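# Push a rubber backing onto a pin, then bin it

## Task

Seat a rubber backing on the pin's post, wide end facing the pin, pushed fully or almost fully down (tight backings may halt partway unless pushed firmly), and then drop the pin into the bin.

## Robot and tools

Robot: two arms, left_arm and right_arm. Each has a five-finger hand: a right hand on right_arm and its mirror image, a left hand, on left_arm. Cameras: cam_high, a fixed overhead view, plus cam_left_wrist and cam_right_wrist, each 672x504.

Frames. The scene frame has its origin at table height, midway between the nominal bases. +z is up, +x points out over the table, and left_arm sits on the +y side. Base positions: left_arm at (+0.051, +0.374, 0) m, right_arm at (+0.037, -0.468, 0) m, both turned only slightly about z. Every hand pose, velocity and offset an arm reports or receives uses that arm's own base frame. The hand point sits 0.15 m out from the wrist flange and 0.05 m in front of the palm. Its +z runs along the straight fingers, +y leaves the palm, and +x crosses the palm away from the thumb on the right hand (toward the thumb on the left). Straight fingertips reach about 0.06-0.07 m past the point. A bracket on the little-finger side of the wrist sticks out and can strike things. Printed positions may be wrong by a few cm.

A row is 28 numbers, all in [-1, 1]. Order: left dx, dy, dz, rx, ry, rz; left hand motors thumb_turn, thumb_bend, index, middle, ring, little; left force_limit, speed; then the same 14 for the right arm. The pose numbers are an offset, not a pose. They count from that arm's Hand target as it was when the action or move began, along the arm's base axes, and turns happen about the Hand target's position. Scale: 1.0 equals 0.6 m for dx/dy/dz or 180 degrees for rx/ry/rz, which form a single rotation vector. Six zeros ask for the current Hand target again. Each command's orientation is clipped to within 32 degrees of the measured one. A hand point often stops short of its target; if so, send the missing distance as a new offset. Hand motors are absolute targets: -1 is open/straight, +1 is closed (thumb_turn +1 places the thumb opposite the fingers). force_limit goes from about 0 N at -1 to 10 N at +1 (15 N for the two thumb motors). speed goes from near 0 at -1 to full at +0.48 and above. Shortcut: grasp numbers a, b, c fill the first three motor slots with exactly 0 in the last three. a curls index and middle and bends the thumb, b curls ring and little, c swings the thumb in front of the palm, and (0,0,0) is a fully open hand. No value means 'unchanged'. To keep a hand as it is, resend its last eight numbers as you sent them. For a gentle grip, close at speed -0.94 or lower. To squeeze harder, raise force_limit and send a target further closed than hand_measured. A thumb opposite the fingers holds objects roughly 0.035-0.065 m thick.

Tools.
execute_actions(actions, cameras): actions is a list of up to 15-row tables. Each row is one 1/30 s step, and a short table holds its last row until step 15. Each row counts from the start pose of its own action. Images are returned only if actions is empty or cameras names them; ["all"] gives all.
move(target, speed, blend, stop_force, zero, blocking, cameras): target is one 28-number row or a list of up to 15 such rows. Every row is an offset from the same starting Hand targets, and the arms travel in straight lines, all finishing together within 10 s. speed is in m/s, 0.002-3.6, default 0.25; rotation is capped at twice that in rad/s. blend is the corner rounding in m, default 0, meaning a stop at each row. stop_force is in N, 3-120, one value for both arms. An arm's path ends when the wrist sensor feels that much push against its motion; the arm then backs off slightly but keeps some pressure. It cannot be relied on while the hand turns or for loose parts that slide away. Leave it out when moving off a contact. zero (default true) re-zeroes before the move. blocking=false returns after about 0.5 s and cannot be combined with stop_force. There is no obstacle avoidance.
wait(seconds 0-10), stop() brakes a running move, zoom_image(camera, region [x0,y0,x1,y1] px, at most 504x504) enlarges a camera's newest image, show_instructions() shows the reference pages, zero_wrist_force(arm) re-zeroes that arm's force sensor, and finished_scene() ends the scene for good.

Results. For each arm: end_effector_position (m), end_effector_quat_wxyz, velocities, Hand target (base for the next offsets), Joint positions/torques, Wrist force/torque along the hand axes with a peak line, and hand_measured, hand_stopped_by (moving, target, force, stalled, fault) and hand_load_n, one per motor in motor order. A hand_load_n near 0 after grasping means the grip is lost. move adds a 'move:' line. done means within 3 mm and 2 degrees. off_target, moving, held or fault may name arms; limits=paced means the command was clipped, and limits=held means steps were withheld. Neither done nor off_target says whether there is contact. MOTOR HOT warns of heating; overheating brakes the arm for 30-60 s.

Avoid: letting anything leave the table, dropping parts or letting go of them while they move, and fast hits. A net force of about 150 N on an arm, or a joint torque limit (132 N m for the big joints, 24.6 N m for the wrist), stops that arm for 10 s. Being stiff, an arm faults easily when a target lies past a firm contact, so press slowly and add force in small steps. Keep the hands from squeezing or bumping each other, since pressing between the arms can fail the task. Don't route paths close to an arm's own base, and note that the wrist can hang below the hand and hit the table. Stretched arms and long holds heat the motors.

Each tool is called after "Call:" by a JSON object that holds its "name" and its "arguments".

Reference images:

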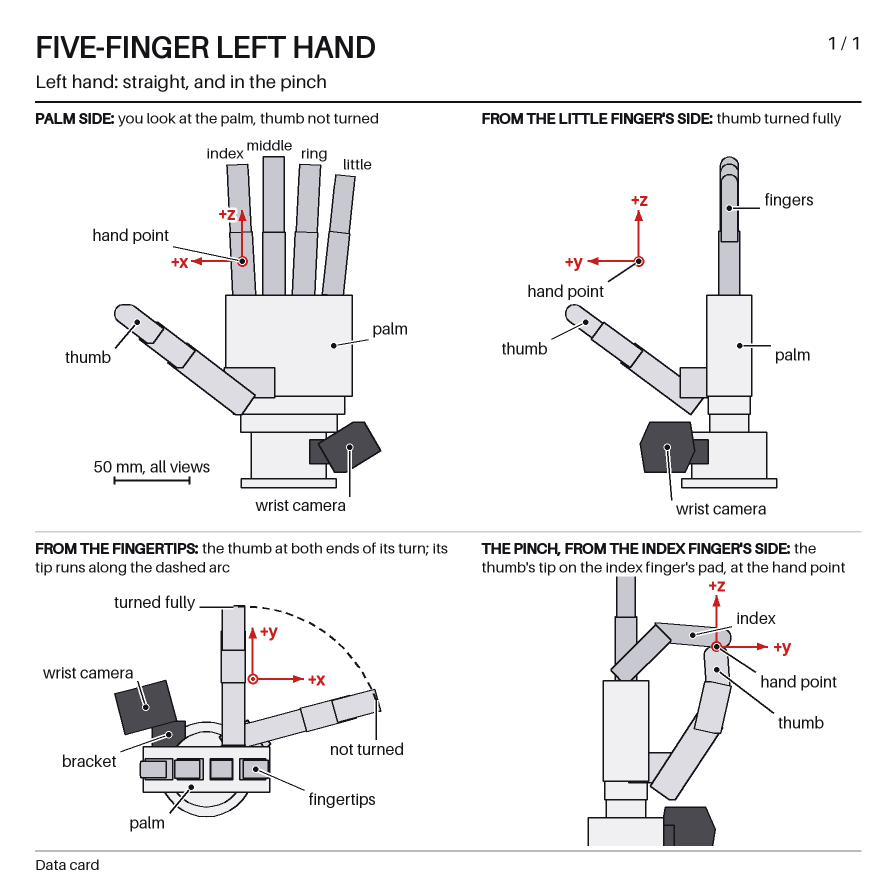

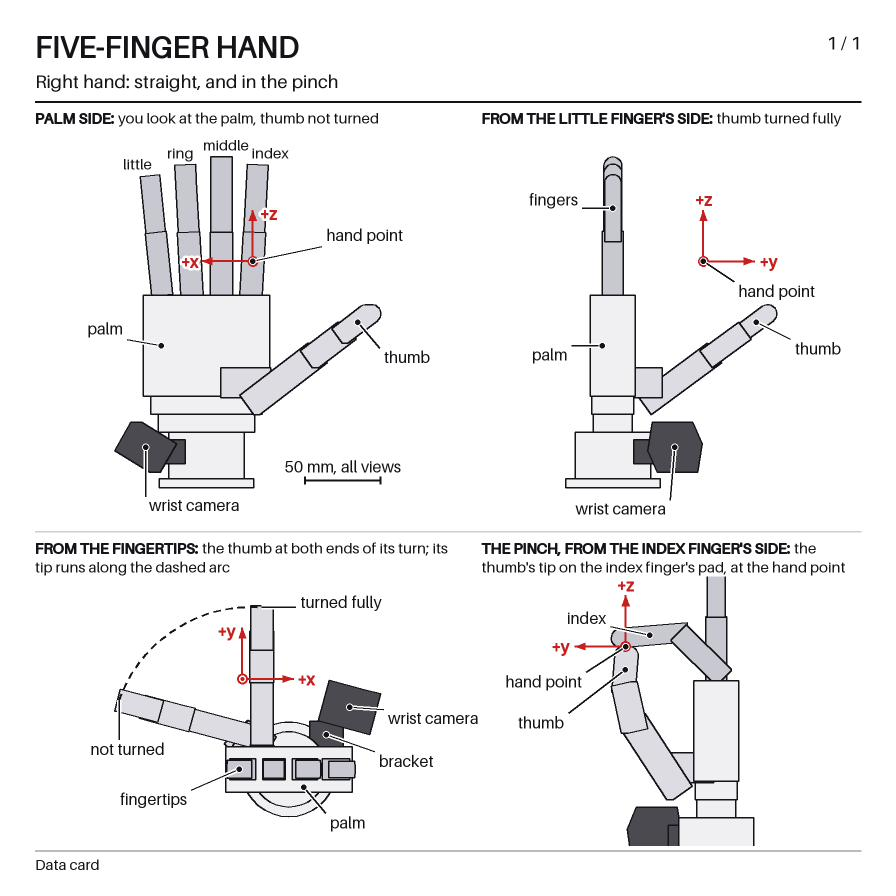

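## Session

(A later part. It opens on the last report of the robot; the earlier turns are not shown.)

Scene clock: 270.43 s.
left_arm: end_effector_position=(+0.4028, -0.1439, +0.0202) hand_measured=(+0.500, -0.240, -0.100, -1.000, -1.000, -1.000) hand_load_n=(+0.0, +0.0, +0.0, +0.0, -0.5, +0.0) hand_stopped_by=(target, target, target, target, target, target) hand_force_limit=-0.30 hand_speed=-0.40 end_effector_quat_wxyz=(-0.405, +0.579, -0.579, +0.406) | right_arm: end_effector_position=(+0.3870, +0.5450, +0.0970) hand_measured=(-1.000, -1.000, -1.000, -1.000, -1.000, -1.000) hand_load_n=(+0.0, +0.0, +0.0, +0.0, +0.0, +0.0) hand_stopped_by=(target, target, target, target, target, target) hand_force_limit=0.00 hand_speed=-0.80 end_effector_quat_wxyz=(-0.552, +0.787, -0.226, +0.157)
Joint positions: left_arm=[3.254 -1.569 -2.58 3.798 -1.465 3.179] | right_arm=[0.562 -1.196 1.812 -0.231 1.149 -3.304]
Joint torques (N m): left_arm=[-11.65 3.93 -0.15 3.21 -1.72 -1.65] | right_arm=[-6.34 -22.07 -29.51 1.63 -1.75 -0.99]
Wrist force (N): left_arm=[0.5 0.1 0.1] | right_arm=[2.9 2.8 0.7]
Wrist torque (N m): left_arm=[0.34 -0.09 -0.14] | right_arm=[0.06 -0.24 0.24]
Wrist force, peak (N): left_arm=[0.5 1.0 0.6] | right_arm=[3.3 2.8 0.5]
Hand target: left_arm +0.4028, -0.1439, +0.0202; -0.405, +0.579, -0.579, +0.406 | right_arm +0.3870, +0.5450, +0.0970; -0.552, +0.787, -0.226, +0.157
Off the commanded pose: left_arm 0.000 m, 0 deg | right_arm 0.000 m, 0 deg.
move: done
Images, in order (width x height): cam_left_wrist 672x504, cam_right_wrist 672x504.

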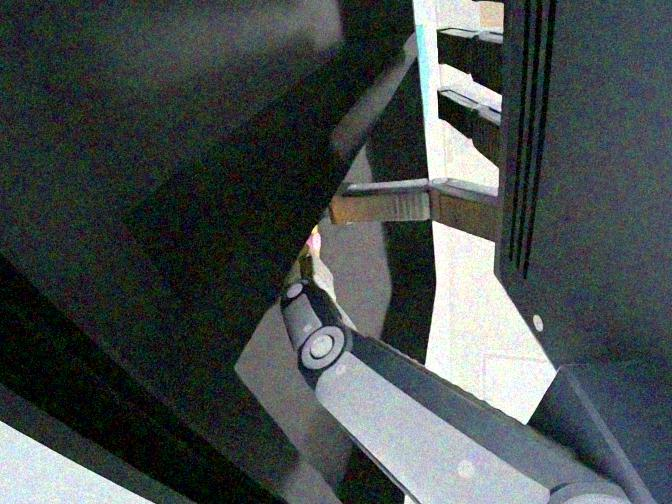

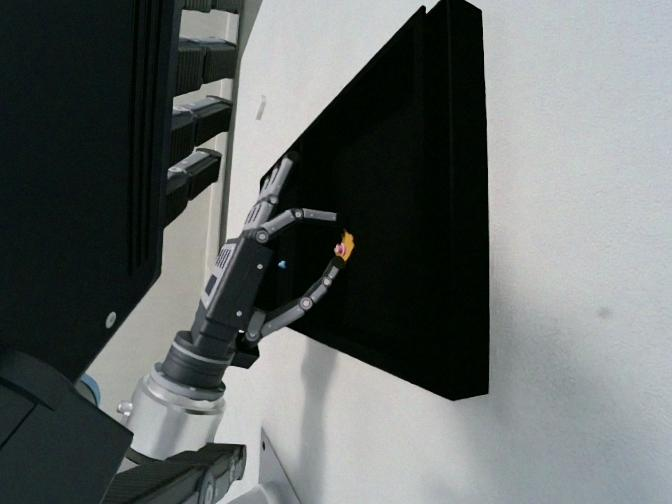

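Call:
{"name": "move", "arguments": {"target": [[0,0,0.0017,0,0,0,0.5,-0.24,-0.1,-1,-1,-1,-0.3,-0.4,0,0,0,0,0,0,-1,-1,-1,-1,-1,-1,0,-0.8],[0.0035,0,0.0017,0,0,0,0.5,-0.24,0.1,-1,-1,-1,-0.3,-0.6,0,0,0,0,0,0,-1,-1,-1,-1,-1,-1,0,-0.8],[0.0036,0,0.0017,0,0,0,0.5,-0.24,0.5,-1,-1,-1,0.1,-0.93,0,0,0,0,0,0,-1,-1,-1,-1,-1,-1,0,-0.8]], "speed": 0.02, "cameras": ["cam_right_wrist"]}}

Call:
{"name": "zoom_image", "arguments": {"camera": "cam_right_wrist", "region": [312, 215, 362, 265]}}

Scene clock: 274.23 s.
left_arm: end_effector_position=(+0.4050, -0.1439, +0.0212) hand_measured=(+0.500, -0.240, +0.230, -1.000, -1.000, -1.000) hand_load_n=(-0.5, +2.0, +7.0, +0.0, +0.0, +0.0) hand_stopped_by=(target, target, force, target, target, target) hand_force_limit=0.10 hand_speed=-0.93 end_effector_quat_wxyz=(-0.405, +0.579, -0.579, +0.406) | right_arm: end_effector_position=(+0.3870, +0.5450, +0.0970) hand_measured=(-1.000, -1.000, -1.000, -1.000, -1.000, -1.000) hand_load_n=(+0.0, +0.0, +0.0, +0.0, +0.0, +0.0) hand_stopped_by=(target, target, target, target, target, target) hand_force_limit=0.00 hand_speed=-0.80 end_effector_quat_wxyz=(-0.552, +0.787, -0.226, +0.157)
Joint positions: left_arm=[3.253 -1.571 -2.573 3.793 -1.466 3.179] | right_arm=[0.562 -1.196 1.812 -0.231 1.149 -3.304]
Joint torques (N m): left_arm=[-11.62 4.58 17.31 -1.7 -1.69 -1.61] | right_arm=[-6.06 -21.8 -29.96 1.53 -1.82 -1]
Wrist force (N): left_arm=[0.6 -1.3 0.5] | right_arm=[3.0 2.7 0.6]
Wrist torque (N m): left_arm=[0.29 -0.12 -0.07] | right_arm=[0.05 -0.24 0.24]
Wrist force, peak (N): left_arm=[0.6 -1.8 0.3] | right_arm=[3.3 2.9 0.5]
Hand target: left_arm +0.4049, -0.1439, +0.0212; -0.405, +0.579, -0.579, +0.406 | right_arm +0.3870, +0.5450, +0.0970; -0.552, +0.787, -0.226, +0.157
Off the commanded pose: left_arm 0.000 m, 0 deg | right_arm 0.000 m, 0 deg.
move: done
Images, in order (width x height): cam_right_wrist 672x504.

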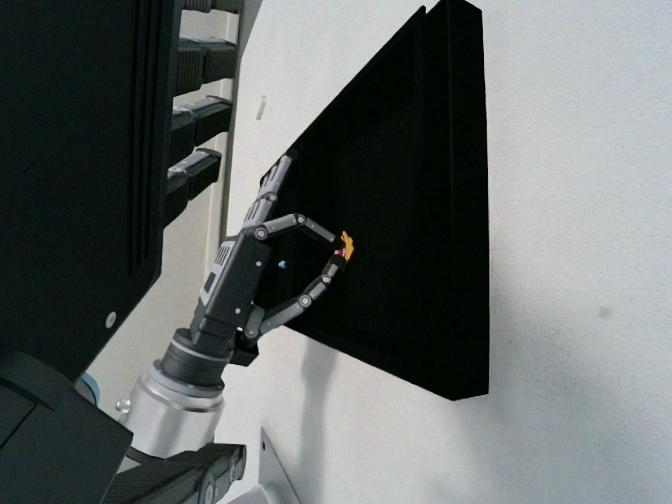

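Scaled by 10.080 from the camera's 672x504 image, which has a finer 960x720 frame.

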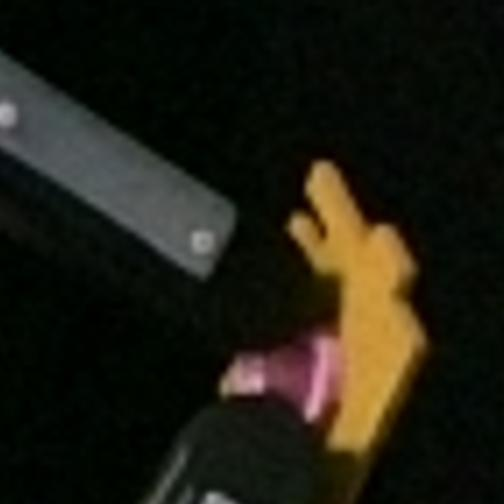

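Call:
{"name": "move", "arguments": {"target": [0,0,0.01,0,0,0,0.5,-0.24,0.5,-1,-1,-1,0.1,-0.93,0,0,0,0,0,0,-1,-1,-1,-1,-1,-1,0,-0.8], "speed": 0.008, "cameras": ["cam_right_wrist"]}}

Call:
{"name": "zoom_image", "arguments": {"camera": "cam_right_wrist", "region": [312, 215, 362, 265]}}

Scene clock: 275.97 s.
left_arm: end_effector_position=(+0.4049, -0.1439, +0.0271) hand_measured=(+0.500, -0.240, +0.230, -1.000, -1.000, -1.000) hand_load_n=(+0.0, +0.0, +0.0, -0.5, +0.0, +0.0) hand_stopped_by=(target, target, force, target, target, target) hand_force_limit=0.10 hand_speed=-0.93 end_effector_quat_wxyz=(-0.405, +0.579, -0.579, +0.406) | right_arm: end_effector_position=(+0.3870, +0.5450, +0.0970) hand_measured=(-1.000, -1.000, -1.000, -1.000, -1.000, -1.000) hand_load_n=(+0.0, +0.0, +0.0, +0.0, +0.0, +0.0) hand_stopped_by=(target, target, target, target, target, target) hand_force_limit=0.00 hand_speed=-0.80 end_effector_quat_wxyz=(-0.552, +0.787, -0.226, +0.157)
Joint positions: left_arm=[3.253 -1.549 -2.567 3.765 -1.466 3.179] | right_arm=[0.562 -1.196 1.812 -0.231 1.149 -3.304]
Joint torques (N m): left_arm=[-10.3 18.11 19.76 -1.86 -1.27 -1.55] | right_arm=[-5.95 -22.12 -29.66 1.58 -1.8 -0.94]
Wrist force (N): left_arm=[0.4 0.8 0.5] | right_arm=[3.1 2.7 0.6]
Wrist torque (N m): left_arm=[0.37 -0.11 -0.11] | right_arm=[0.05 -0.24 0.24]
Wrist force, peak (N): left_arm=[0.2 -1.9 0.1] | right_arm=[3.3 2.8 0.5]
Hand target: left_arm +0.4049, -0.1439, +0.0272; -0.405, +0.579, -0.579, +0.406 | right_arm +0.3870, +0.5450, +0.0970; -0.552, +0.787, -0.226, +0.157
Off the commanded pose: left_arm 0.000 m, 0 deg | right_arm 0.000 m, 0 deg.
move: done
Images, in order (width x height): cam_right_wrist 672x504.

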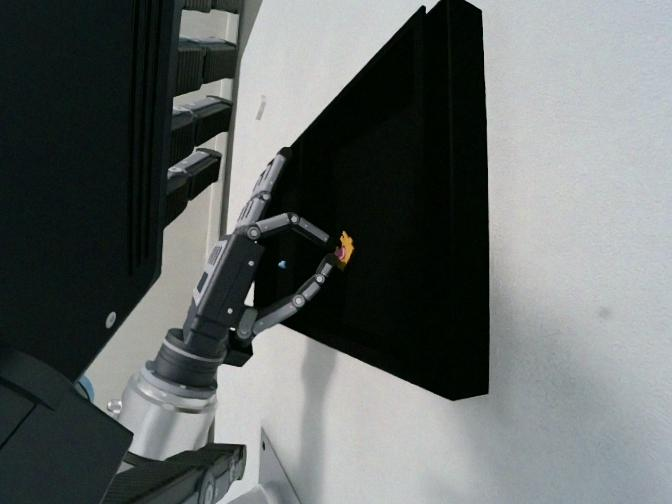

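Scaled by 10.080 from the camera's 672x504 image, which has a finer 960x720 frame.

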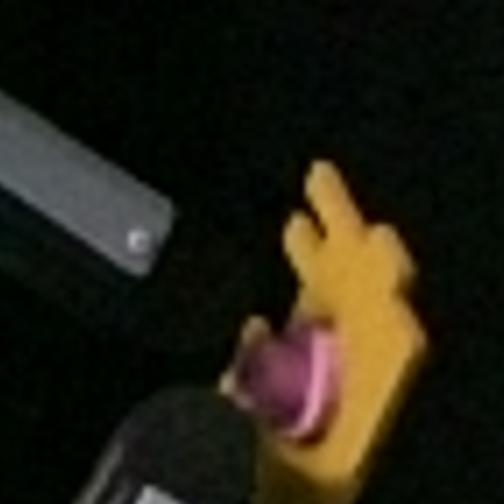

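Call:
{"name": "move", "arguments": {"target": [[0,0,0,0,0,0,0.5,-0.2,-0.1,-1,-1,-1,-0.3,-0.4,0,0,0,0,0,0,-1,-1,-1,-1,-1,-1,0,-0.8],[-0.009,0,0.025,0,0,0,0.5,-0.2,-0.1,-1,-1,-1,-0.3,-0.4,0,0,0,0,0,0,-1,-1,-1,-1,-1,-1,0,-0.8]], "speed": 0.06, "cameras": ["cam_left_wrist","cam_right_wrist"]}}

Call:
{"name": "zoom_image", "arguments": {"camera": "cam_right_wrist", "region": [292, 225, 362, 285]}}

Call:
{"name": "zoom_image", "arguments": {"camera": "cam_left_wrist", "region": [210, 200, 340, 290]}}

Scene clock: 279.30 s.
left_arm: end_effector_position=(+0.3996, -0.1439, +0.0421) hand_measured=(+0.500, -0.200, -0.100, -1.000, -1.000, -1.000) hand_load_n=(+0.0, +0.0, +0.0, +0.0, +0.0, +0.0) hand_stopped_by=(target, target, target, target, target, target) hand_force_limit=-0.30 hand_speed=-0.40 end_effector_quat_wxyz=(-0.405, +0.579, -0.579, +0.406) end_effector_velocity=(-0.001, +0.000, +0.000) end_effector_angular_velocity=(+0.001, +0.004, +0.001) | right_arm: end_effector_position=(+0.3870, +0.5450, +0.0970) hand_measured=(-1.000, -1.000, -1.000, -1.000, -1.000, -1.000) hand_load_n=(+0.0, +0.0, +0.0, +0.0, +0.0, -0.5) hand_stopped_by=(target, target, target, target, target, target) hand_force_limit=0.00 hand_speed=-0.80 end_effector_quat_wxyz=(-0.552, +0.787, -0.226, +0.157)
Joint positions: left_arm=[3.256 -1.482 -2.562 3.693 -1.463 3.18] | right_arm=[0.562 -1.196 1.812 -0.231 1.149 -3.304]
Joint velocities: left_arm=[0 0.003 0 -0.007 -0.001 0.001] | right_arm=[within noise]
Joint torques (N m): left_arm=[12.99 16.27 20.85 -2.13 1.48 1.67] | right_arm=[-5.86 -22.39 -29.89 1.45 -1.92 -0.93]
Wrist force (N): left_arm=[0.4 1.1 0.7] | right_arm=[3.0 2.5 0.8]
Wrist torque (N m): left_arm=[0.42 -0.07 -0.24] | right_arm=[0.01 -0.24 0.23]
Wrist force, peak (N): left_arm=[0.3 1.5 0.8] | right_arm=[3.4 2.7 0.5]
Hand target: left_arm +0.3995, -0.1439, +0.0422; -0.405, +0.579, -0.579, +0.406 | right_arm +0.3870, +0.5450, +0.0970; -0.552, +0.787, -0.226, +0.157
Off the commanded pose: left_arm 0.000 m, 0 deg | right_arm 0.000 m, 0 deg.
move: done
Images, in order (width x height): cam_left_wrist 672x504, cam_right_wrist 672x504.

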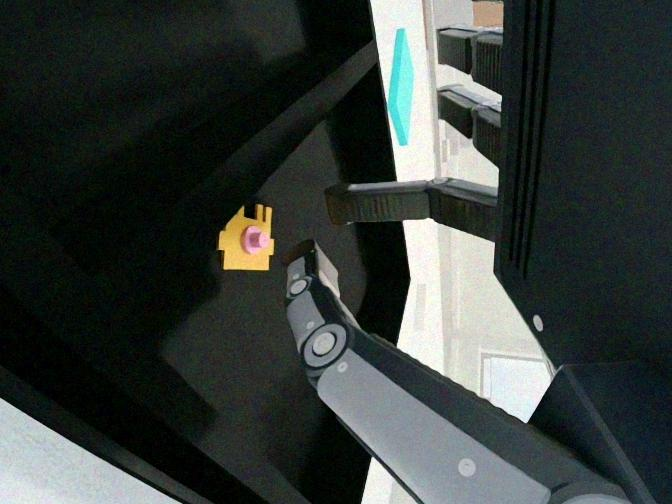

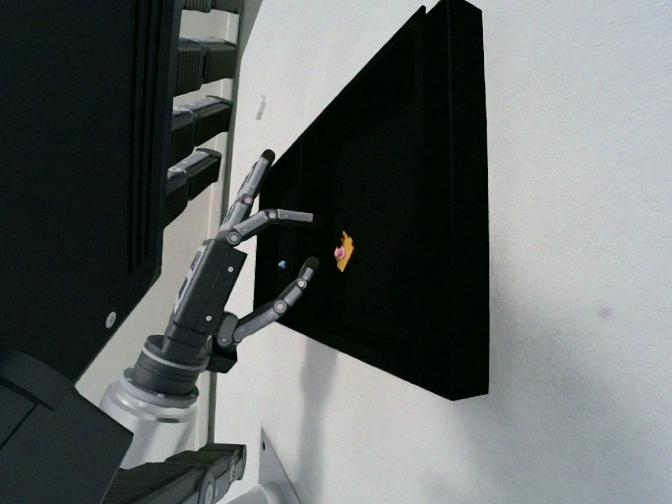

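Scaled by 7.200 from the camera's 672x504 image, which has a finer 960x720 frame.

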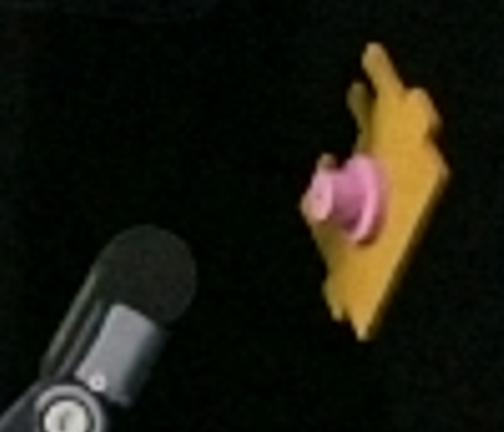

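Scaled by 3.877 from the camera's 672x504 image, which has a finer 960x720 frame.

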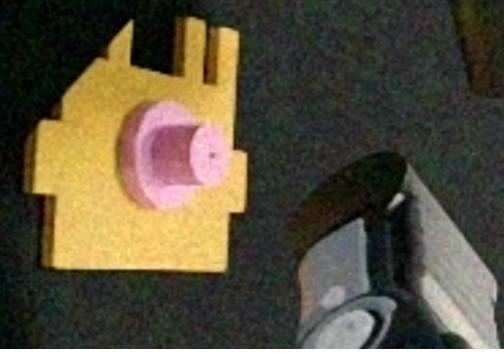

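Call:
{"name": "move", "arguments": {"target": [-0.0017,-0.0006,-0.03,0,0,0,0.5,-0.2,-0.1,-1,-1,-1,-0.3,-0.4,0,0,0,0,0,0,-1,-1,-1,-1,-1,-1,0,-0.8], "speed": 0.05}}

Call:
{"name": "move", "arguments": {"target": [0,0,-0.0085,0,0,0,0.5,-0.2,-0.1,-1,-1,-1,-0.3,-0.4,0,0,0,0,0,0,-1,-1,-1,-1,-1,-1,0,-0.8], "speed": 0.008, "stop_force": 3, "cameras": ["cam_left_wrist","cam_right_wrist"]}}

Call:
{"name": "zoom_image", "arguments": {"camera": "cam_right_wrist", "region": [312, 215, 362, 265]}}

Scene clock: 281.53 s.
left_arm: end_effector_position=(+0.3985, -0.1442, +0.0243) hand_measured=(+0.500, -0.200, -0.100, -1.000, -1.000, -1.000) hand_load_n=(+0.0, +0.0, +0.0, +0.0, +0.0, +0.0) hand_stopped_by=(target, target, target, target, target, target) hand_force_limit=-0.30 hand_speed=-0.40 end_effector_quat_wxyz=(-0.405, +0.579, -0.579, +0.406) | right_arm: end_effector_position=(+0.3870, +0.5450, +0.0970) hand_measured=(-1.000, -1.000, -1.000, -1.000, -1.000, -1.000) hand_load_n=(+0.0, +0.0, +0.0, +0.0, +0.0, +0.0) hand_stopped_by=(target, target, target, target, target, target) hand_force_limit=0.00 hand_speed=-0.80 end_effector_quat_wxyz=(-0.552, +0.787, -0.226, +0.157)
Joint positions: left_arm=[3.255 -1.543 -2.586 3.777 -1.464 3.18] | right_arm=[0.562 -1.196 1.812 -0.231 1.149 -3.304]
Joint torques (N m): left_arm=[-11.72 4.15 0 3.15 -1.61 -1.79] | right_arm=[-5.32 -22.44 -28.9 1.47 -1.8 -0.92]
Wrist force (N): left_arm=[0.1 1.1 0.3] | right_arm=[3.0 2.7 0.6]
Wrist torque (N m): left_arm=[0.43 -0.06 -0.21] | right_arm=[0.05 -0.24 0.24]
Wrist force, peak (N): left_arm=[0.1 1.5 0.8] | right_arm=[3.3 2.8 0.8]
Hand target: left_arm +0.3985, -0.1442, +0.0242; -0.405, +0.579, -0.579, +0.406 | right_arm +0.3870, +0.5450, +0.0970; -0.552, +0.787, -0.226, +0.157
Off the commanded pose: left_arm 0.000 m, 0 deg | right_arm 0.000 m, 0 deg.
move: done

Scene clock: 283.13 s.
left_arm: end_effector_position=(+0.3985, -0.1442, +0.0191) hand_measured=(+0.500, -0.200, -0.100, -1.000, -1.000, -1.000) hand_load_n=(+0.0, +0.0, +0.0, -0.5, +0.0, +0.0) hand_stopped_by=(target, target, target, target, target, target) hand_force_limit=-0.30 hand_speed=-0.40 end_effector_quat_wxyz=(-0.405, +0.579, -0.579, +0.406) | right_arm: end_effector_position=(+0.3870, +0.5450, +0.0970) hand_measured=(-1.000, -1.000, -1.000, -1.000, -1.000, -1.000) hand_load_n=(+0.0, +0.0, +0.0, +0.0, +0.0, +0.0) hand_stopped_by=(target, target, target, target, target, target) hand_force_limit=0.00 hand_speed=-0.80 end_effector_quat_wxyz=(-0.552, +0.787, -0.226, +0.157)
Joint positions: left_arm=[3.255 -1.563 -2.591 3.803 -1.464 3.18] | right_arm=[0.562 -1.196 1.812 -0.231 1.149 -3.304]
Joint torques (N m): left_arm=[-11.77 3.47 0.73 3.17 -1.51 -1.79] | right_arm=[-6.13 -22.01 -29.1 1.44 -1.86 -0.93]
Wrist force (N): left_arm=[0.6 0.4 0.7] | right_arm=[3.0 2.7 0.5]
Wrist torque (N m): left_arm=[0.29 -0.12 -0.15] | right_arm=[0.06 -0.23 0.23]
Wrist force, peak (N): left_arm=[0.6 0.9 0.7] | right_arm=[3.2 2.7 0.7]
Hand target: left_arm +0.3985, -0.1442, +0.0191; -0.405, +0.579, -0.579, +0.406 | right_arm +0.3870, +0.5450, +0.0970; -0.552, +0.787, -0.226, +0.157
Off the commanded pose: left_arm 0.000 m, 0 deg | right_arm 0.000 m, 0 deg.
move: done
Images, in order (width x height): cam_left_wrist 672x504, cam_right_wrist 672x504.

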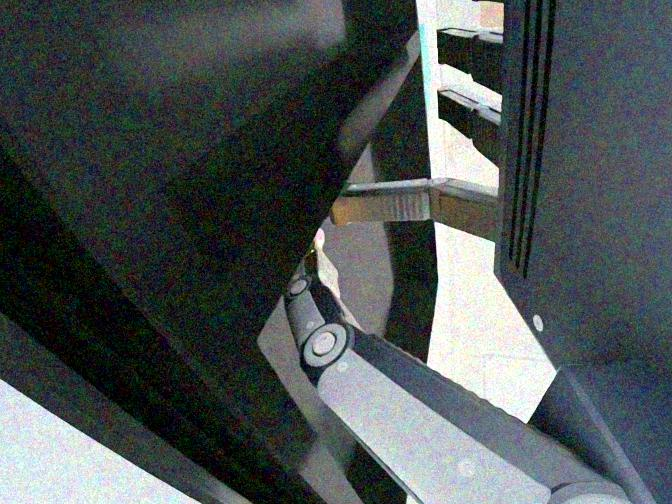

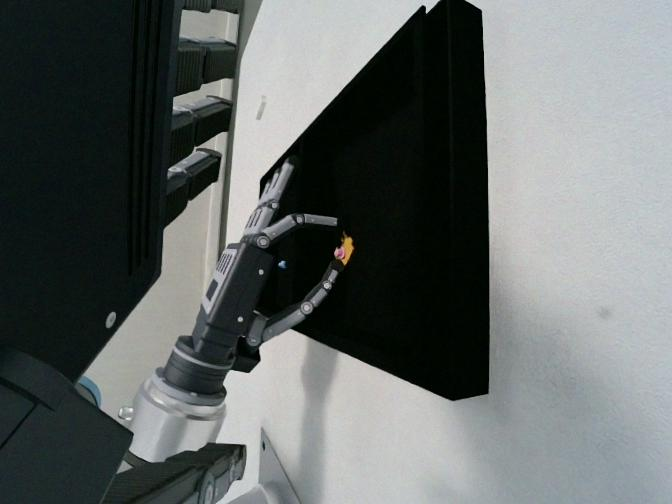

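Scaled by 10.080 from the camera's 672x504 image, which has a finer 960x720 frame.

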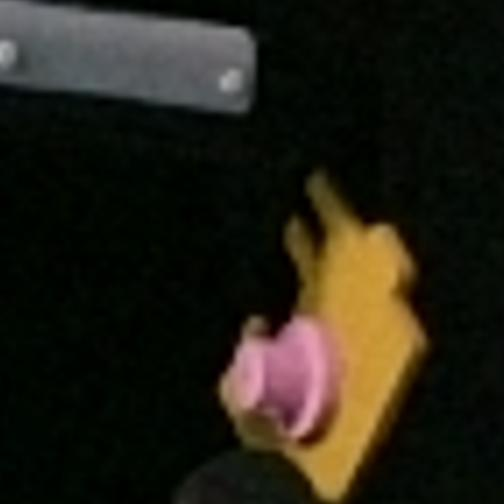

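Call:
{"name": "move", "arguments": {"target": [[0.0037,0,0,0,0,0,0.5,-0.2,0.08,-1,-1,-1,-0.6,-0.7,0,0,0,0,0,0,-1,-1,-1,-1,-1,-1,0,-0.8],[0.0038,0,0,0,0,0,0.5,-0.2,0.5,-1,-1,-1,-0.1,-0.93,0,0,0,0,0,0,-1,-1,-1,-1,-1,-1,0,-0.8]], "speed": 0.02, "cameras": ["cam_right_wrist"]}}

Call:
{"name": "zoom_image", "arguments": {"camera": "cam_right_wrist", "region": [312, 215, 362, 265]}}

Scene clock: 286.10 s.
left_arm: end_effector_position=(+0.4008, -0.1442, +0.0191) hand_measured=(+0.500, -0.200, +0.192, -1.000, -1.000, -1.000) hand_load_n=(-0.5, +2.0, +6.5, +0.0, +0.0, +0.0) hand_stopped_by=(target, target, force, target, target, target) hand_force_limit=-0.10 hand_speed=-0.93 end_effector_quat_wxyz=(-0.405, +0.579, -0.579, +0.406) | right_arm: end_effector_position=(+0.3870, +0.5450, +0.0970) hand_measured=(-1.000, -1.000, -1.000, -1.000, -1.000, -1.000) hand_load_n=(-0.5, +0.0, +0.0, +0.0, +0.0, +0.0) hand_stopped_by=(target, target, target, target, target, target) hand_force_limit=0.00 hand_speed=-0.80 end_effector_quat_wxyz=(-0.552, +0.787, -0.226, +0.157)
Joint positions: left_arm=[3.253 -1.569 -2.585 3.803 -1.466 3.179] | right_arm=[0.562 -1.196 1.812 -0.231 1.149 -3.304]
Joint torques (N m): left_arm=[-11.86 4.59 18.58 2.89 -1.49 -1.74] | right_arm=[-5.39 -22.24 -29.77 1.36 -1.86 -0.99]
Wrist force (N): left_arm=[0.1 0.1 0.5] | right_arm=[3.2 2.5 0.5]
Wrist torque (N m): left_arm=[0.31 -0.04 -0.13] | right_arm=[0.03 -0.26 0.25]
Wrist force, peak (N): left_arm=[0.3 -1.7 -1.2] | right_arm=[3.4 2.6 0.8]
Hand target: left_arm +0.4008, -0.1442, +0.0191; -0.405, +0.579, -0.579, +0.406 | right_arm +0.3870, +0.5450, +0.0970; -0.552, +0.787, -0.226, +0.157
Off the commanded pose: left_arm 0.000 m, 0 deg | right_arm 0.000 m, 0 deg.
move: done
Images, in order (width x height): cam_right_wrist 672x504.

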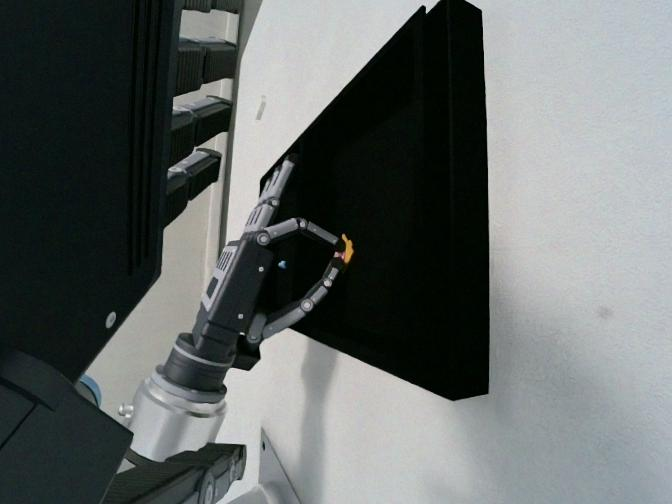

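Scaled by 10.080 from the camera's 672x504 image, which has a finer 960x720 frame.

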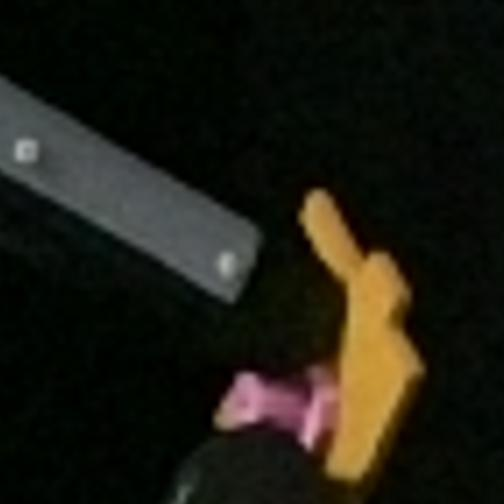

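Call:
{"name": "move", "arguments": {"target": [0,0,0.01,0,0,0,0.5,-0.2,0.5,-1,-1,-1,-0.1,-0.93,0,0,0,0,0,0,-1,-1,-1,-1,-1,-1,0,-0.8], "speed": 0.008, "cameras": ["cam_right_wrist"]}}

Call:
{"name": "zoom_image", "arguments": {"camera": "cam_right_wrist", "region": [312, 215, 362, 265]}}

Scene clock: 287.73 s.
left_arm: end_effector_position=(+0.4008, -0.1442, +0.0250) hand_measured=(+0.500, -0.200, +0.192, -1.000, -1.000, -1.000) hand_load_n=(+0.0, +2.5, +6.0, +0.0, +0.0, +0.0) hand_stopped_by=(target, target, force, target, target, target) hand_force_limit=-0.10 hand_speed=-0.93 end_effector_quat_wxyz=(-0.405, +0.579, -0.579, +0.406) end_effector_velocity=(+0.000, +0.000, +0.000) end_effector_angular_velocity=(+0.000, +0.001, -0.002) | right_arm: end_effector_position=(+0.3870, +0.5450, +0.0970) hand_measured=(-1.000, -1.000, -1.000, -1.000, -1.000, -1.000) hand_load_n=(-0.5, +0.0, +0.0, +0.0, +0.0, +0.0) hand_stopped_by=(target, target, target, target, target, target) hand_force_limit=0.00 hand_speed=-0.80 end_effector_quat_wxyz=(-0.552, +0.787, -0.226, +0.157)
Joint positions: left_arm=[3.253 -1.547 -2.579 3.774 -1.466 3.179] | right_arm=[0.562 -1.196 1.812 -0.231 1.149 -3.304]
Joint velocities: left_arm=[0 0.002 0.001 -0.005 0.002 0.001] | right_arm=[within noise]
Joint torques (N m): left_arm=[-9.17 18.76 18.61 -1.67 -1.21 -1.4] | right_arm=[-5.77 -22.55 -29.61 1.37 -1.82 -0.82]
Wrist force (N): left_arm=[0.6 0.5 0.5] | right_arm=[3.1 2.7 0.6]
Wrist torque (N m): left_arm=[0.31 -0.13 -0.10] | right_arm=[0.05 -0.25 0.24]
Wrist force, peak (N): left_arm=[0.7 0.9 0.8] | right_arm=[3.3 2.8 0.7]
Hand target: left_arm +0.4008, -0.1442, +0.0251; -0.405, +0.579, -0.579, +0.406 | right_arm +0.3870, +0.5450, +0.0970; -0.552, +0.787, -0.226, +0.157
Off the commanded pose: left_arm 0.000 m, 0 deg | right_arm 0.000 m, 0 deg.
move: done
Images, in order (width x height): cam_right_wrist 672x504.

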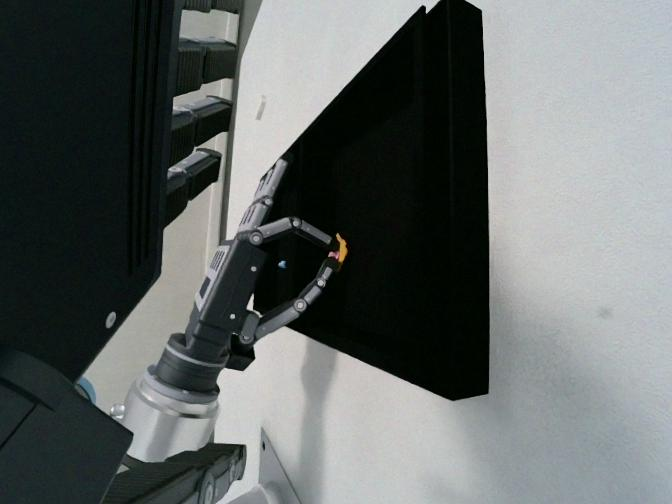

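Scaled by 10.080 from the camera's 672x504 image, which has a finer 960x720 frame.

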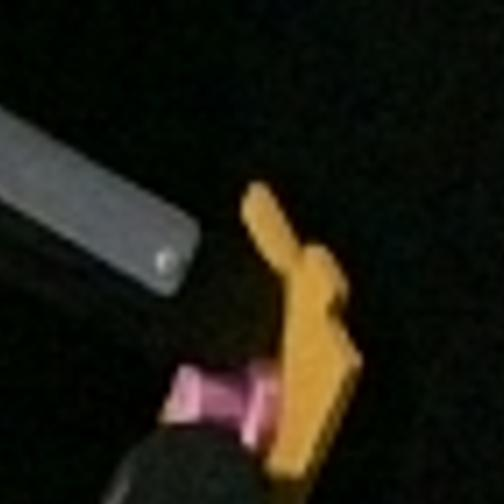

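Call:
{"name": "move", "arguments": {"target": [0,0,0.2,0,0,0,0.5,-0.2,0.5,-1,-1,-1,-0.1,-0.93,-0.083,-0.667,0.4167,0,0,-0.3,-1,-1,-1,-1,-1,-1,0,-0.8], "speed": 0.3, "cameras": ["all"]}}

Call:
{"name": "zoom_image", "arguments": {"camera": "cam_left_wrist", "region": [240, 180, 360, 300]}}

Scene clock: 291.70 s.
left_arm: end_effector_position=(+0.4008, -0.1442, +0.1451) hand_measured=(+0.500, -0.200, +0.192, -1.000, -1.000, -1.000) hand_load_n=(+0.0, +2.5, +6.0, +0.0, +0.0, +0.0) hand_stopped_by=(target, target, force, target, target, target) hand_force_limit=-0.10 hand_speed=-0.93 end_effector_quat_wxyz=(-0.405, +0.579, -0.579, +0.406) | right_arm: end_effector_position=(+0.3372, +0.1449, +0.3470) hand_measured=(-1.000, -1.000, -1.000, -1.000, -1.000, -1.000) hand_load_n=(+0.0, +0.0, +0.0, +0.0, +0.0, +0.0) hand_stopped_by=(target, target, target, target, target, target) hand_force_limit=0.00 hand_speed=-0.80 end_effector_quat_wxyz=(-0.420, +0.599, -0.559, +0.391)
Joint positions: left_arm=[3.253 -1.235 -2.392 3.275 -1.466 3.179] | right_arm=[-0.32 -2.226 2.015 0.587 1.205 -3.28]
Joint torques (N m): left_arm=[11.73 12.8 25.35 -1.71 1.4 1.88] | right_arm=[-7.34 -3.11 -12.61 1.95 -2 -1.58]
Wrist force (N): left_arm=[0.5 0.5 0.6] | right_arm=[3.6 2.2 0.5]
Wrist torque (N m): left_arm=[0.30 -0.09 -0.15] | right_arm=[0.00 -0.34 0.29]
Wrist force, peak (N): left_arm=[0.1 1.5 0.8] | right_arm=[3.3 3.1 1.1]
Hand target: left_arm +0.4008, -0.1442, +0.1451; -0.405, +0.579, -0.579, +0.406 | right_arm +0.3372, +0.1448, +0.3470; -0.420, +0.599, -0.559, +0.390
Off the commanded pose: left_arm 0.000 m, 0 deg | right_arm 0.000 m, 0 deg.
move: done

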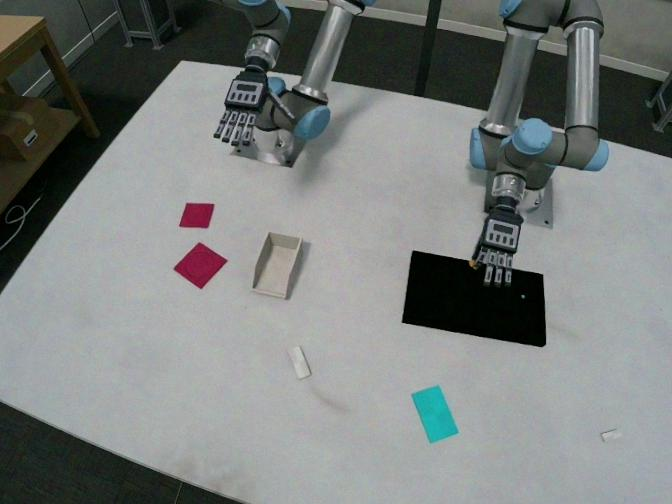

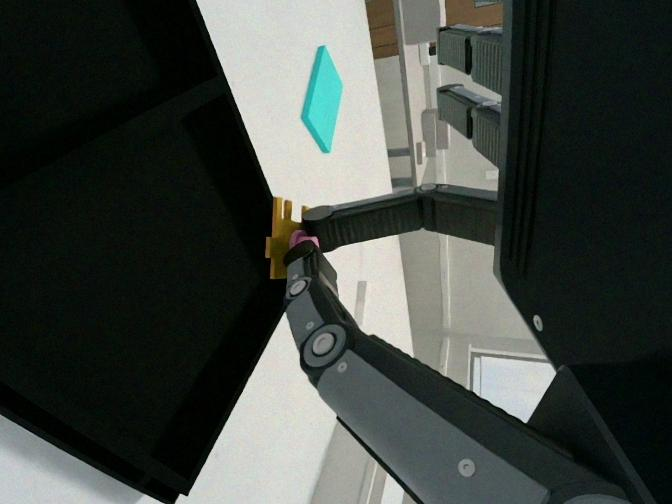

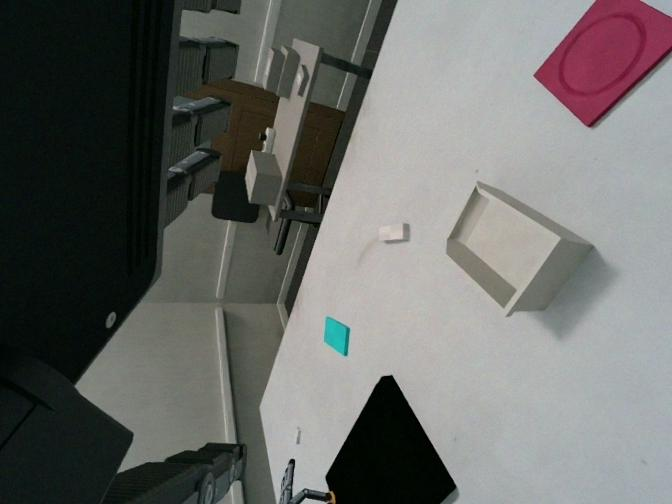

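Scaled by 4.200 from the camera's 672x504 image, which has a finer 960x720 frame.

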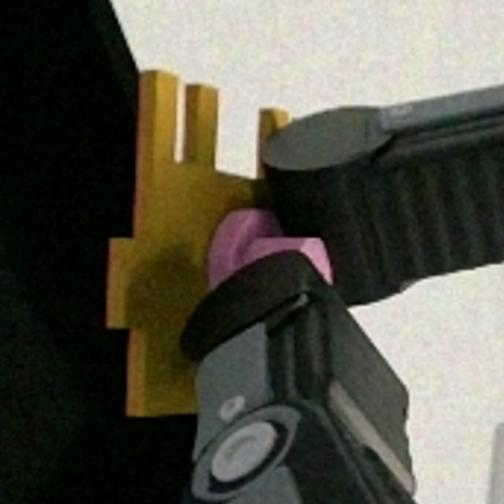

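Call:
{"name": "move", "arguments": {"target": [0.066,-0.343,0.008,0,0,0,0.5,-0.2,0.5,-1,-1,-1,-0.1,-0.93,-0.228,-0.825,0.088,0,0,-0.3,-1,-1,-1,-1,-1,-1,0,-0.8], "speed": 0.3, "cameras": ["cam_high","cam_left_wrist"]}}

Scene clock: 298.83 s.
left_arm: end_effector_position=(+0.4404, -0.3500, +0.1499) hand_measured=(+0.500, -0.200, +0.192, -1.000, -1.000, -1.000) hand_load_n=(-0.5, +2.5, +6.0, +0.0, -0.5, +0.0) hand_stopped_by=(target, target, force, target, target, target) hand_force_limit=-0.10 hand_speed=-0.93 end_effector_quat_wxyz=(-0.405, +0.579, -0.579, +0.406) | right_arm: end_effector_position=(+0.2003, -0.3501, +0.3998) hand_measured=(-1.000, -1.000, -1.000, -1.000, -1.000, -1.000) hand_load_n=(-0.5, +0.0, +0.0, +0.0, +0.0, +0.0) hand_stopped_by=(target, target, target, target, target, target) hand_force_limit=0.00 hand_speed=-0.80 end_effector_quat_wxyz=(+0.197, -0.280, +0.770, -0.539)
Joint positions: left_arm=[2.535 -1.735 -1.937 3.255 -2.136 2.908] | right_arm=[-2.075 -1.947 1.808 0.931 0.501 -3.867]
Joint torques (N m): left_arm=[-12.23 16.38 25.23 -2.3 -1.92 -1.7] | right_arm=[-7.15 7.17 -10.84 -1.22 -2.88 -1.47]
Wrist force (N): left_arm=[0.0 0.1 0.5] | right_arm=[3.1 2.3 0.6]
Wrist torque (N m): left_arm=[0.23 0.01 -0.04] | right_arm=[-0.04 -0.25 0.26]
Wrist force, peak (N): left_arm=[0.9 1.1 0.5] | right_arm=[4.0 2.3 1.1]
Hand target: left_arm +0.4404, -0.3500, +0.1499; -0.405, +0.579, -0.579, +0.406 | right_arm +0.2004, -0.3502, +0.3998; +0.197, -0.280, +0.770, -0.539
Off the commanded pose: left_arm 0.000 m, 0 deg | right_arm 0.000 m, 0 deg.
move: done
Images, in order (width x height): cam_high 672x504, cam_left_wrist 672x504.

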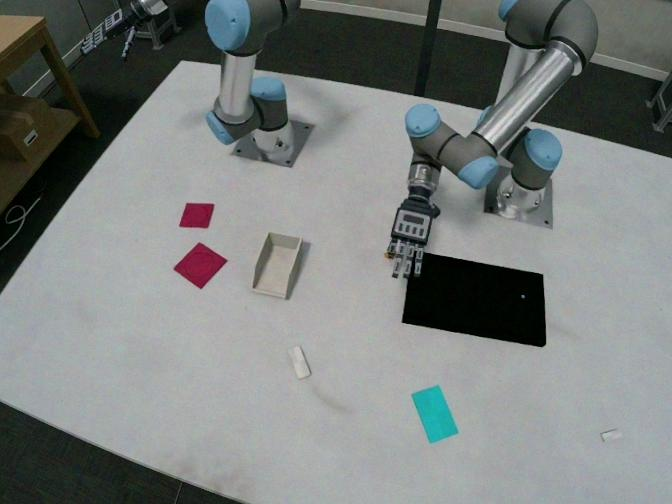

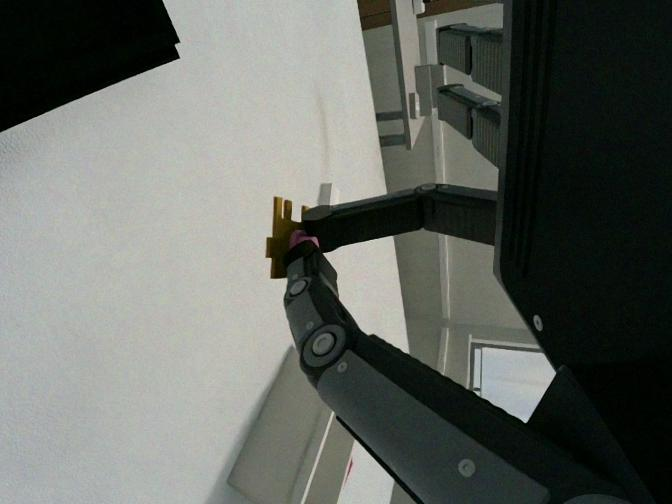

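Call:
{"name": "move", "arguments": {"target": [0.086,-0.465,-0.033,0,0,0,0.5,-0.2,0.5,-1,-1,-1,-0.1,-0.93,0,0,0,0,0,0,-1,-1,-1,-1,-1,-1,0,-0.8], "speed": 0.25, "cameras": ["cam_high","cam_left_wrist"]}}

Call:
{"name": "zoom_image", "arguments": {"camera": "cam_high", "region": [220, 180, 360, 320]}}

Scene clock: 301.57 s.
left_arm: end_effector_position=(+0.4920, -0.6290, +0.1301) hand_measured=(+0.500, -0.200, +0.192, -1.000, -1.000, -1.000) hand_load_n=(-0.5, +2.5, +6.0, +0.0, -0.5, +0.0) hand_stopped_by=(target, target, force, target, target, target) hand_force_limit=-0.10 hand_speed=-0.93 end_effector_quat_wxyz=(-0.405, +0.579, -0.579, +0.406) | right_arm: end_effector_position=(+0.2004, -0.3502, +0.3998) hand_measured=(-1.000, -1.000, -1.000, -1.000, -1.000, -1.000) hand_load_n=(+0.0, +0.0, +0.0, -0.5, +0.0, +0.0) hand_stopped_by=(target, target, target, target, target, target) hand_force_limit=0.00 hand_speed=-0.80 end_effector_quat_wxyz=(+0.197, -0.280, +0.770, -0.539)
Joint positions: left_arm=[2.209 -2.408 -0.964 2.824 -2.426 2.709] | right_arm=[-2.075 -1.946 1.808 0.931 0.501 -3.867]
Joint torques (N m): left_arm=[-11.86 42.6 27.76 -2.4 -2.37 -1.52] | right_arm=[-7.09 7.36 -10.78 1.96 -2.91 -1.59]
Wrist force (N): left_arm=[0.1 0.2 0.3] | right_arm=[3.3 2.4 0.7]
Wrist torque (N m): left_arm=[0.29 0.02 0.02] | right_arm=[-0.04 -0.28 0.27]
Wrist force, peak (N): left_arm=[1.0 0.7 0.8] | right_arm=[3.6 2.4 0.9]
Hand target: left_arm +0.4920, -0.6290, +0.1301; -0.405, +0.579, -0.579, +0.406 | right_arm +0.2004, -0.3502, +0.3998; +0.197, -0.280, +0.770, -0.539
Off the commanded pose: left_arm 0.000 m, 0 deg | right_arm 0.000 m, 0 deg.
move: done
Images, in order (width x height): cam_high 672x504, cam_left_wrist 672x504.

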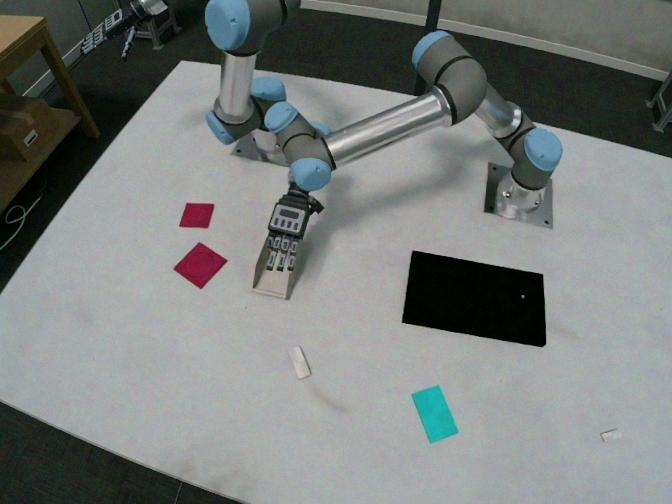

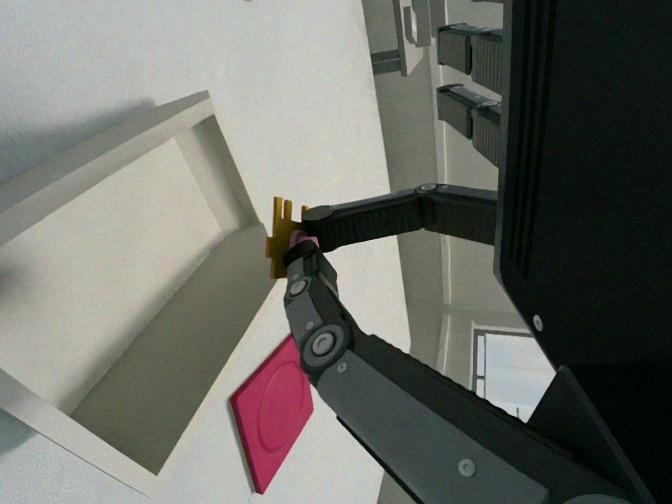

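Scaled by 3.600 from the camera's 672x504 image, which has a finer 960x720 frame.

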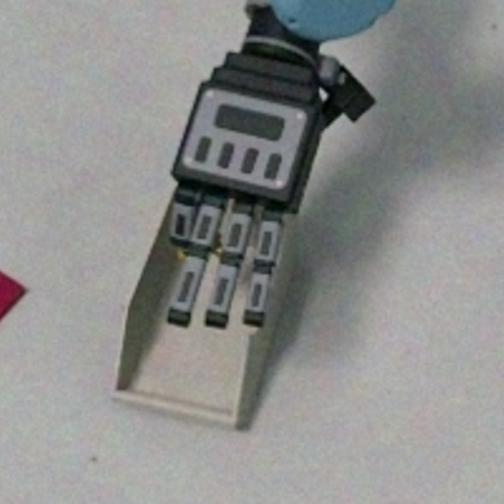

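Call:
{"name": "move", "arguments": {"target": [[0.005,-0.0333,-0.02,0,0,0,0.5,-0.2,0.5,-1,-1,-1,-0.1,-0.93,0,0,0,0,0,0,-1,-1,-1,-1,-1,-1,0,-0.8],[0.005,-0.0333,-0.1,0,0,0,0.5,-0.2,0.5,-1,-1,-1,-0.1,-0.93,0,0,0,0,0,0,-1,-1,-1,-1,-1,-1,0,-0.8]], "speed": 0.1, "blend": 0.008, "cameras": ["cam_left_wrist","cam_high"]}}

Call:
{"name": "zoom_image", "arguments": {"camera": "cam_high", "region": [220, 200, 340, 320]}}

Scene clock: 308.53 s.
left_arm: end_effector_position=(+0.4950, -0.6490, +0.0703) hand_measured=(+0.500, -0.200, +0.192, -1.000, -1.000, -1.000) hand_load_n=(-0.5, +2.5, +6.0, +0.0, +0.0, +0.0) hand_stopped_by=(target, target, force, target, target, target) hand_force_limit=-0.10 hand_speed=-0.93 end_effector_quat_wxyz=(-0.405, +0.579, -0.579, +0.406) | right_arm: end_effector_position=(+0.2004, -0.3502, +0.3998) hand_measured=(-1.000, -1.000, -1.000, -1.000, -1.000, -1.000) hand_load_n=(-0.5, +0.0, +0.0, +0.0, +0.0, -0.5) hand_stopped_by=(target, target, target, target, target, target) hand_force_limit=0.00 hand_speed=-0.80 end_effector_quat_wxyz=(+0.197, -0.280, +0.770, -0.539)
Joint positions: left_arm=[2.195 -2.512 -0.929 2.884 -2.438 2.697] | right_arm=[-2.075 -1.946 1.808 0.931 0.501 -3.867]
Joint torques (N m): left_arm=[-11.52 46.1 7.91 2.49 0.04 1.71] | right_arm=[-7.48 7.96 -10.47 3.27 -2.93 -1.65]
Wrist force (N): left_arm=[0.5 0.2 0.3] | right_arm=[3.2 2.3 0.7]
Wrist torque (N m): left_arm=[0.27 -0.06 -0.06] | right_arm=[-0.05 -0.26 0.26]
Wrist force, peak (N): left_arm=[-0.1 1.4 0.8] | right_arm=[3.5 2.4 0.8]
Hand target: left_arm +0.4950, -0.6490, +0.0701; -0.405, +0.579, -0.579, +0.406 | right_arm +0.2004, -0.3502, +0.3998; +0.197, -0.280, +0.770, -0.539
Off the commanded pose: left_arm 0.000 m, 0 deg | right_arm 0.000 m, 0 deg.
move: done
Images, in order (width x height): cam_high 672x504, cam_left_wrist 672x504.

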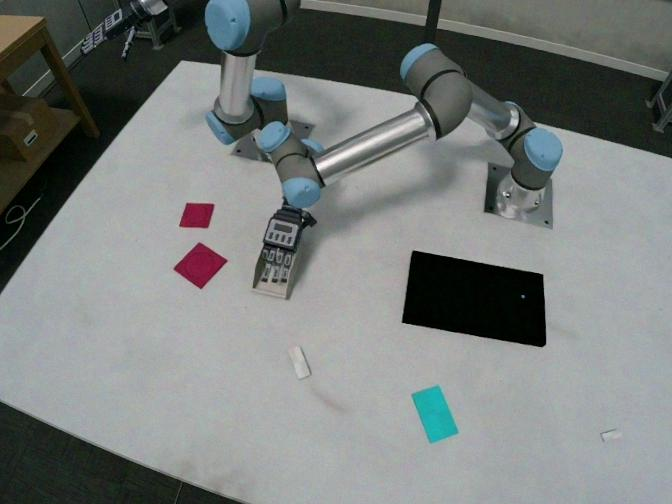

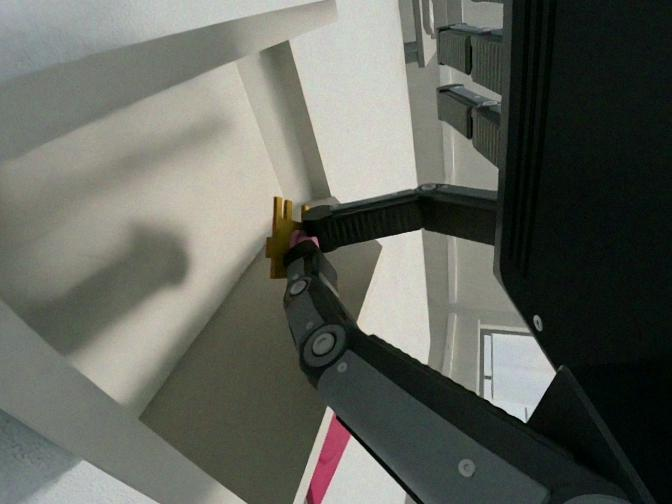

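Scaled by 4.200 from the camera's 672x504 image, which has a finer 960x720 frame.

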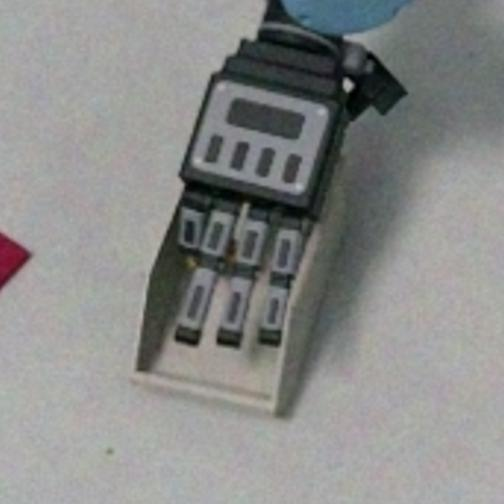

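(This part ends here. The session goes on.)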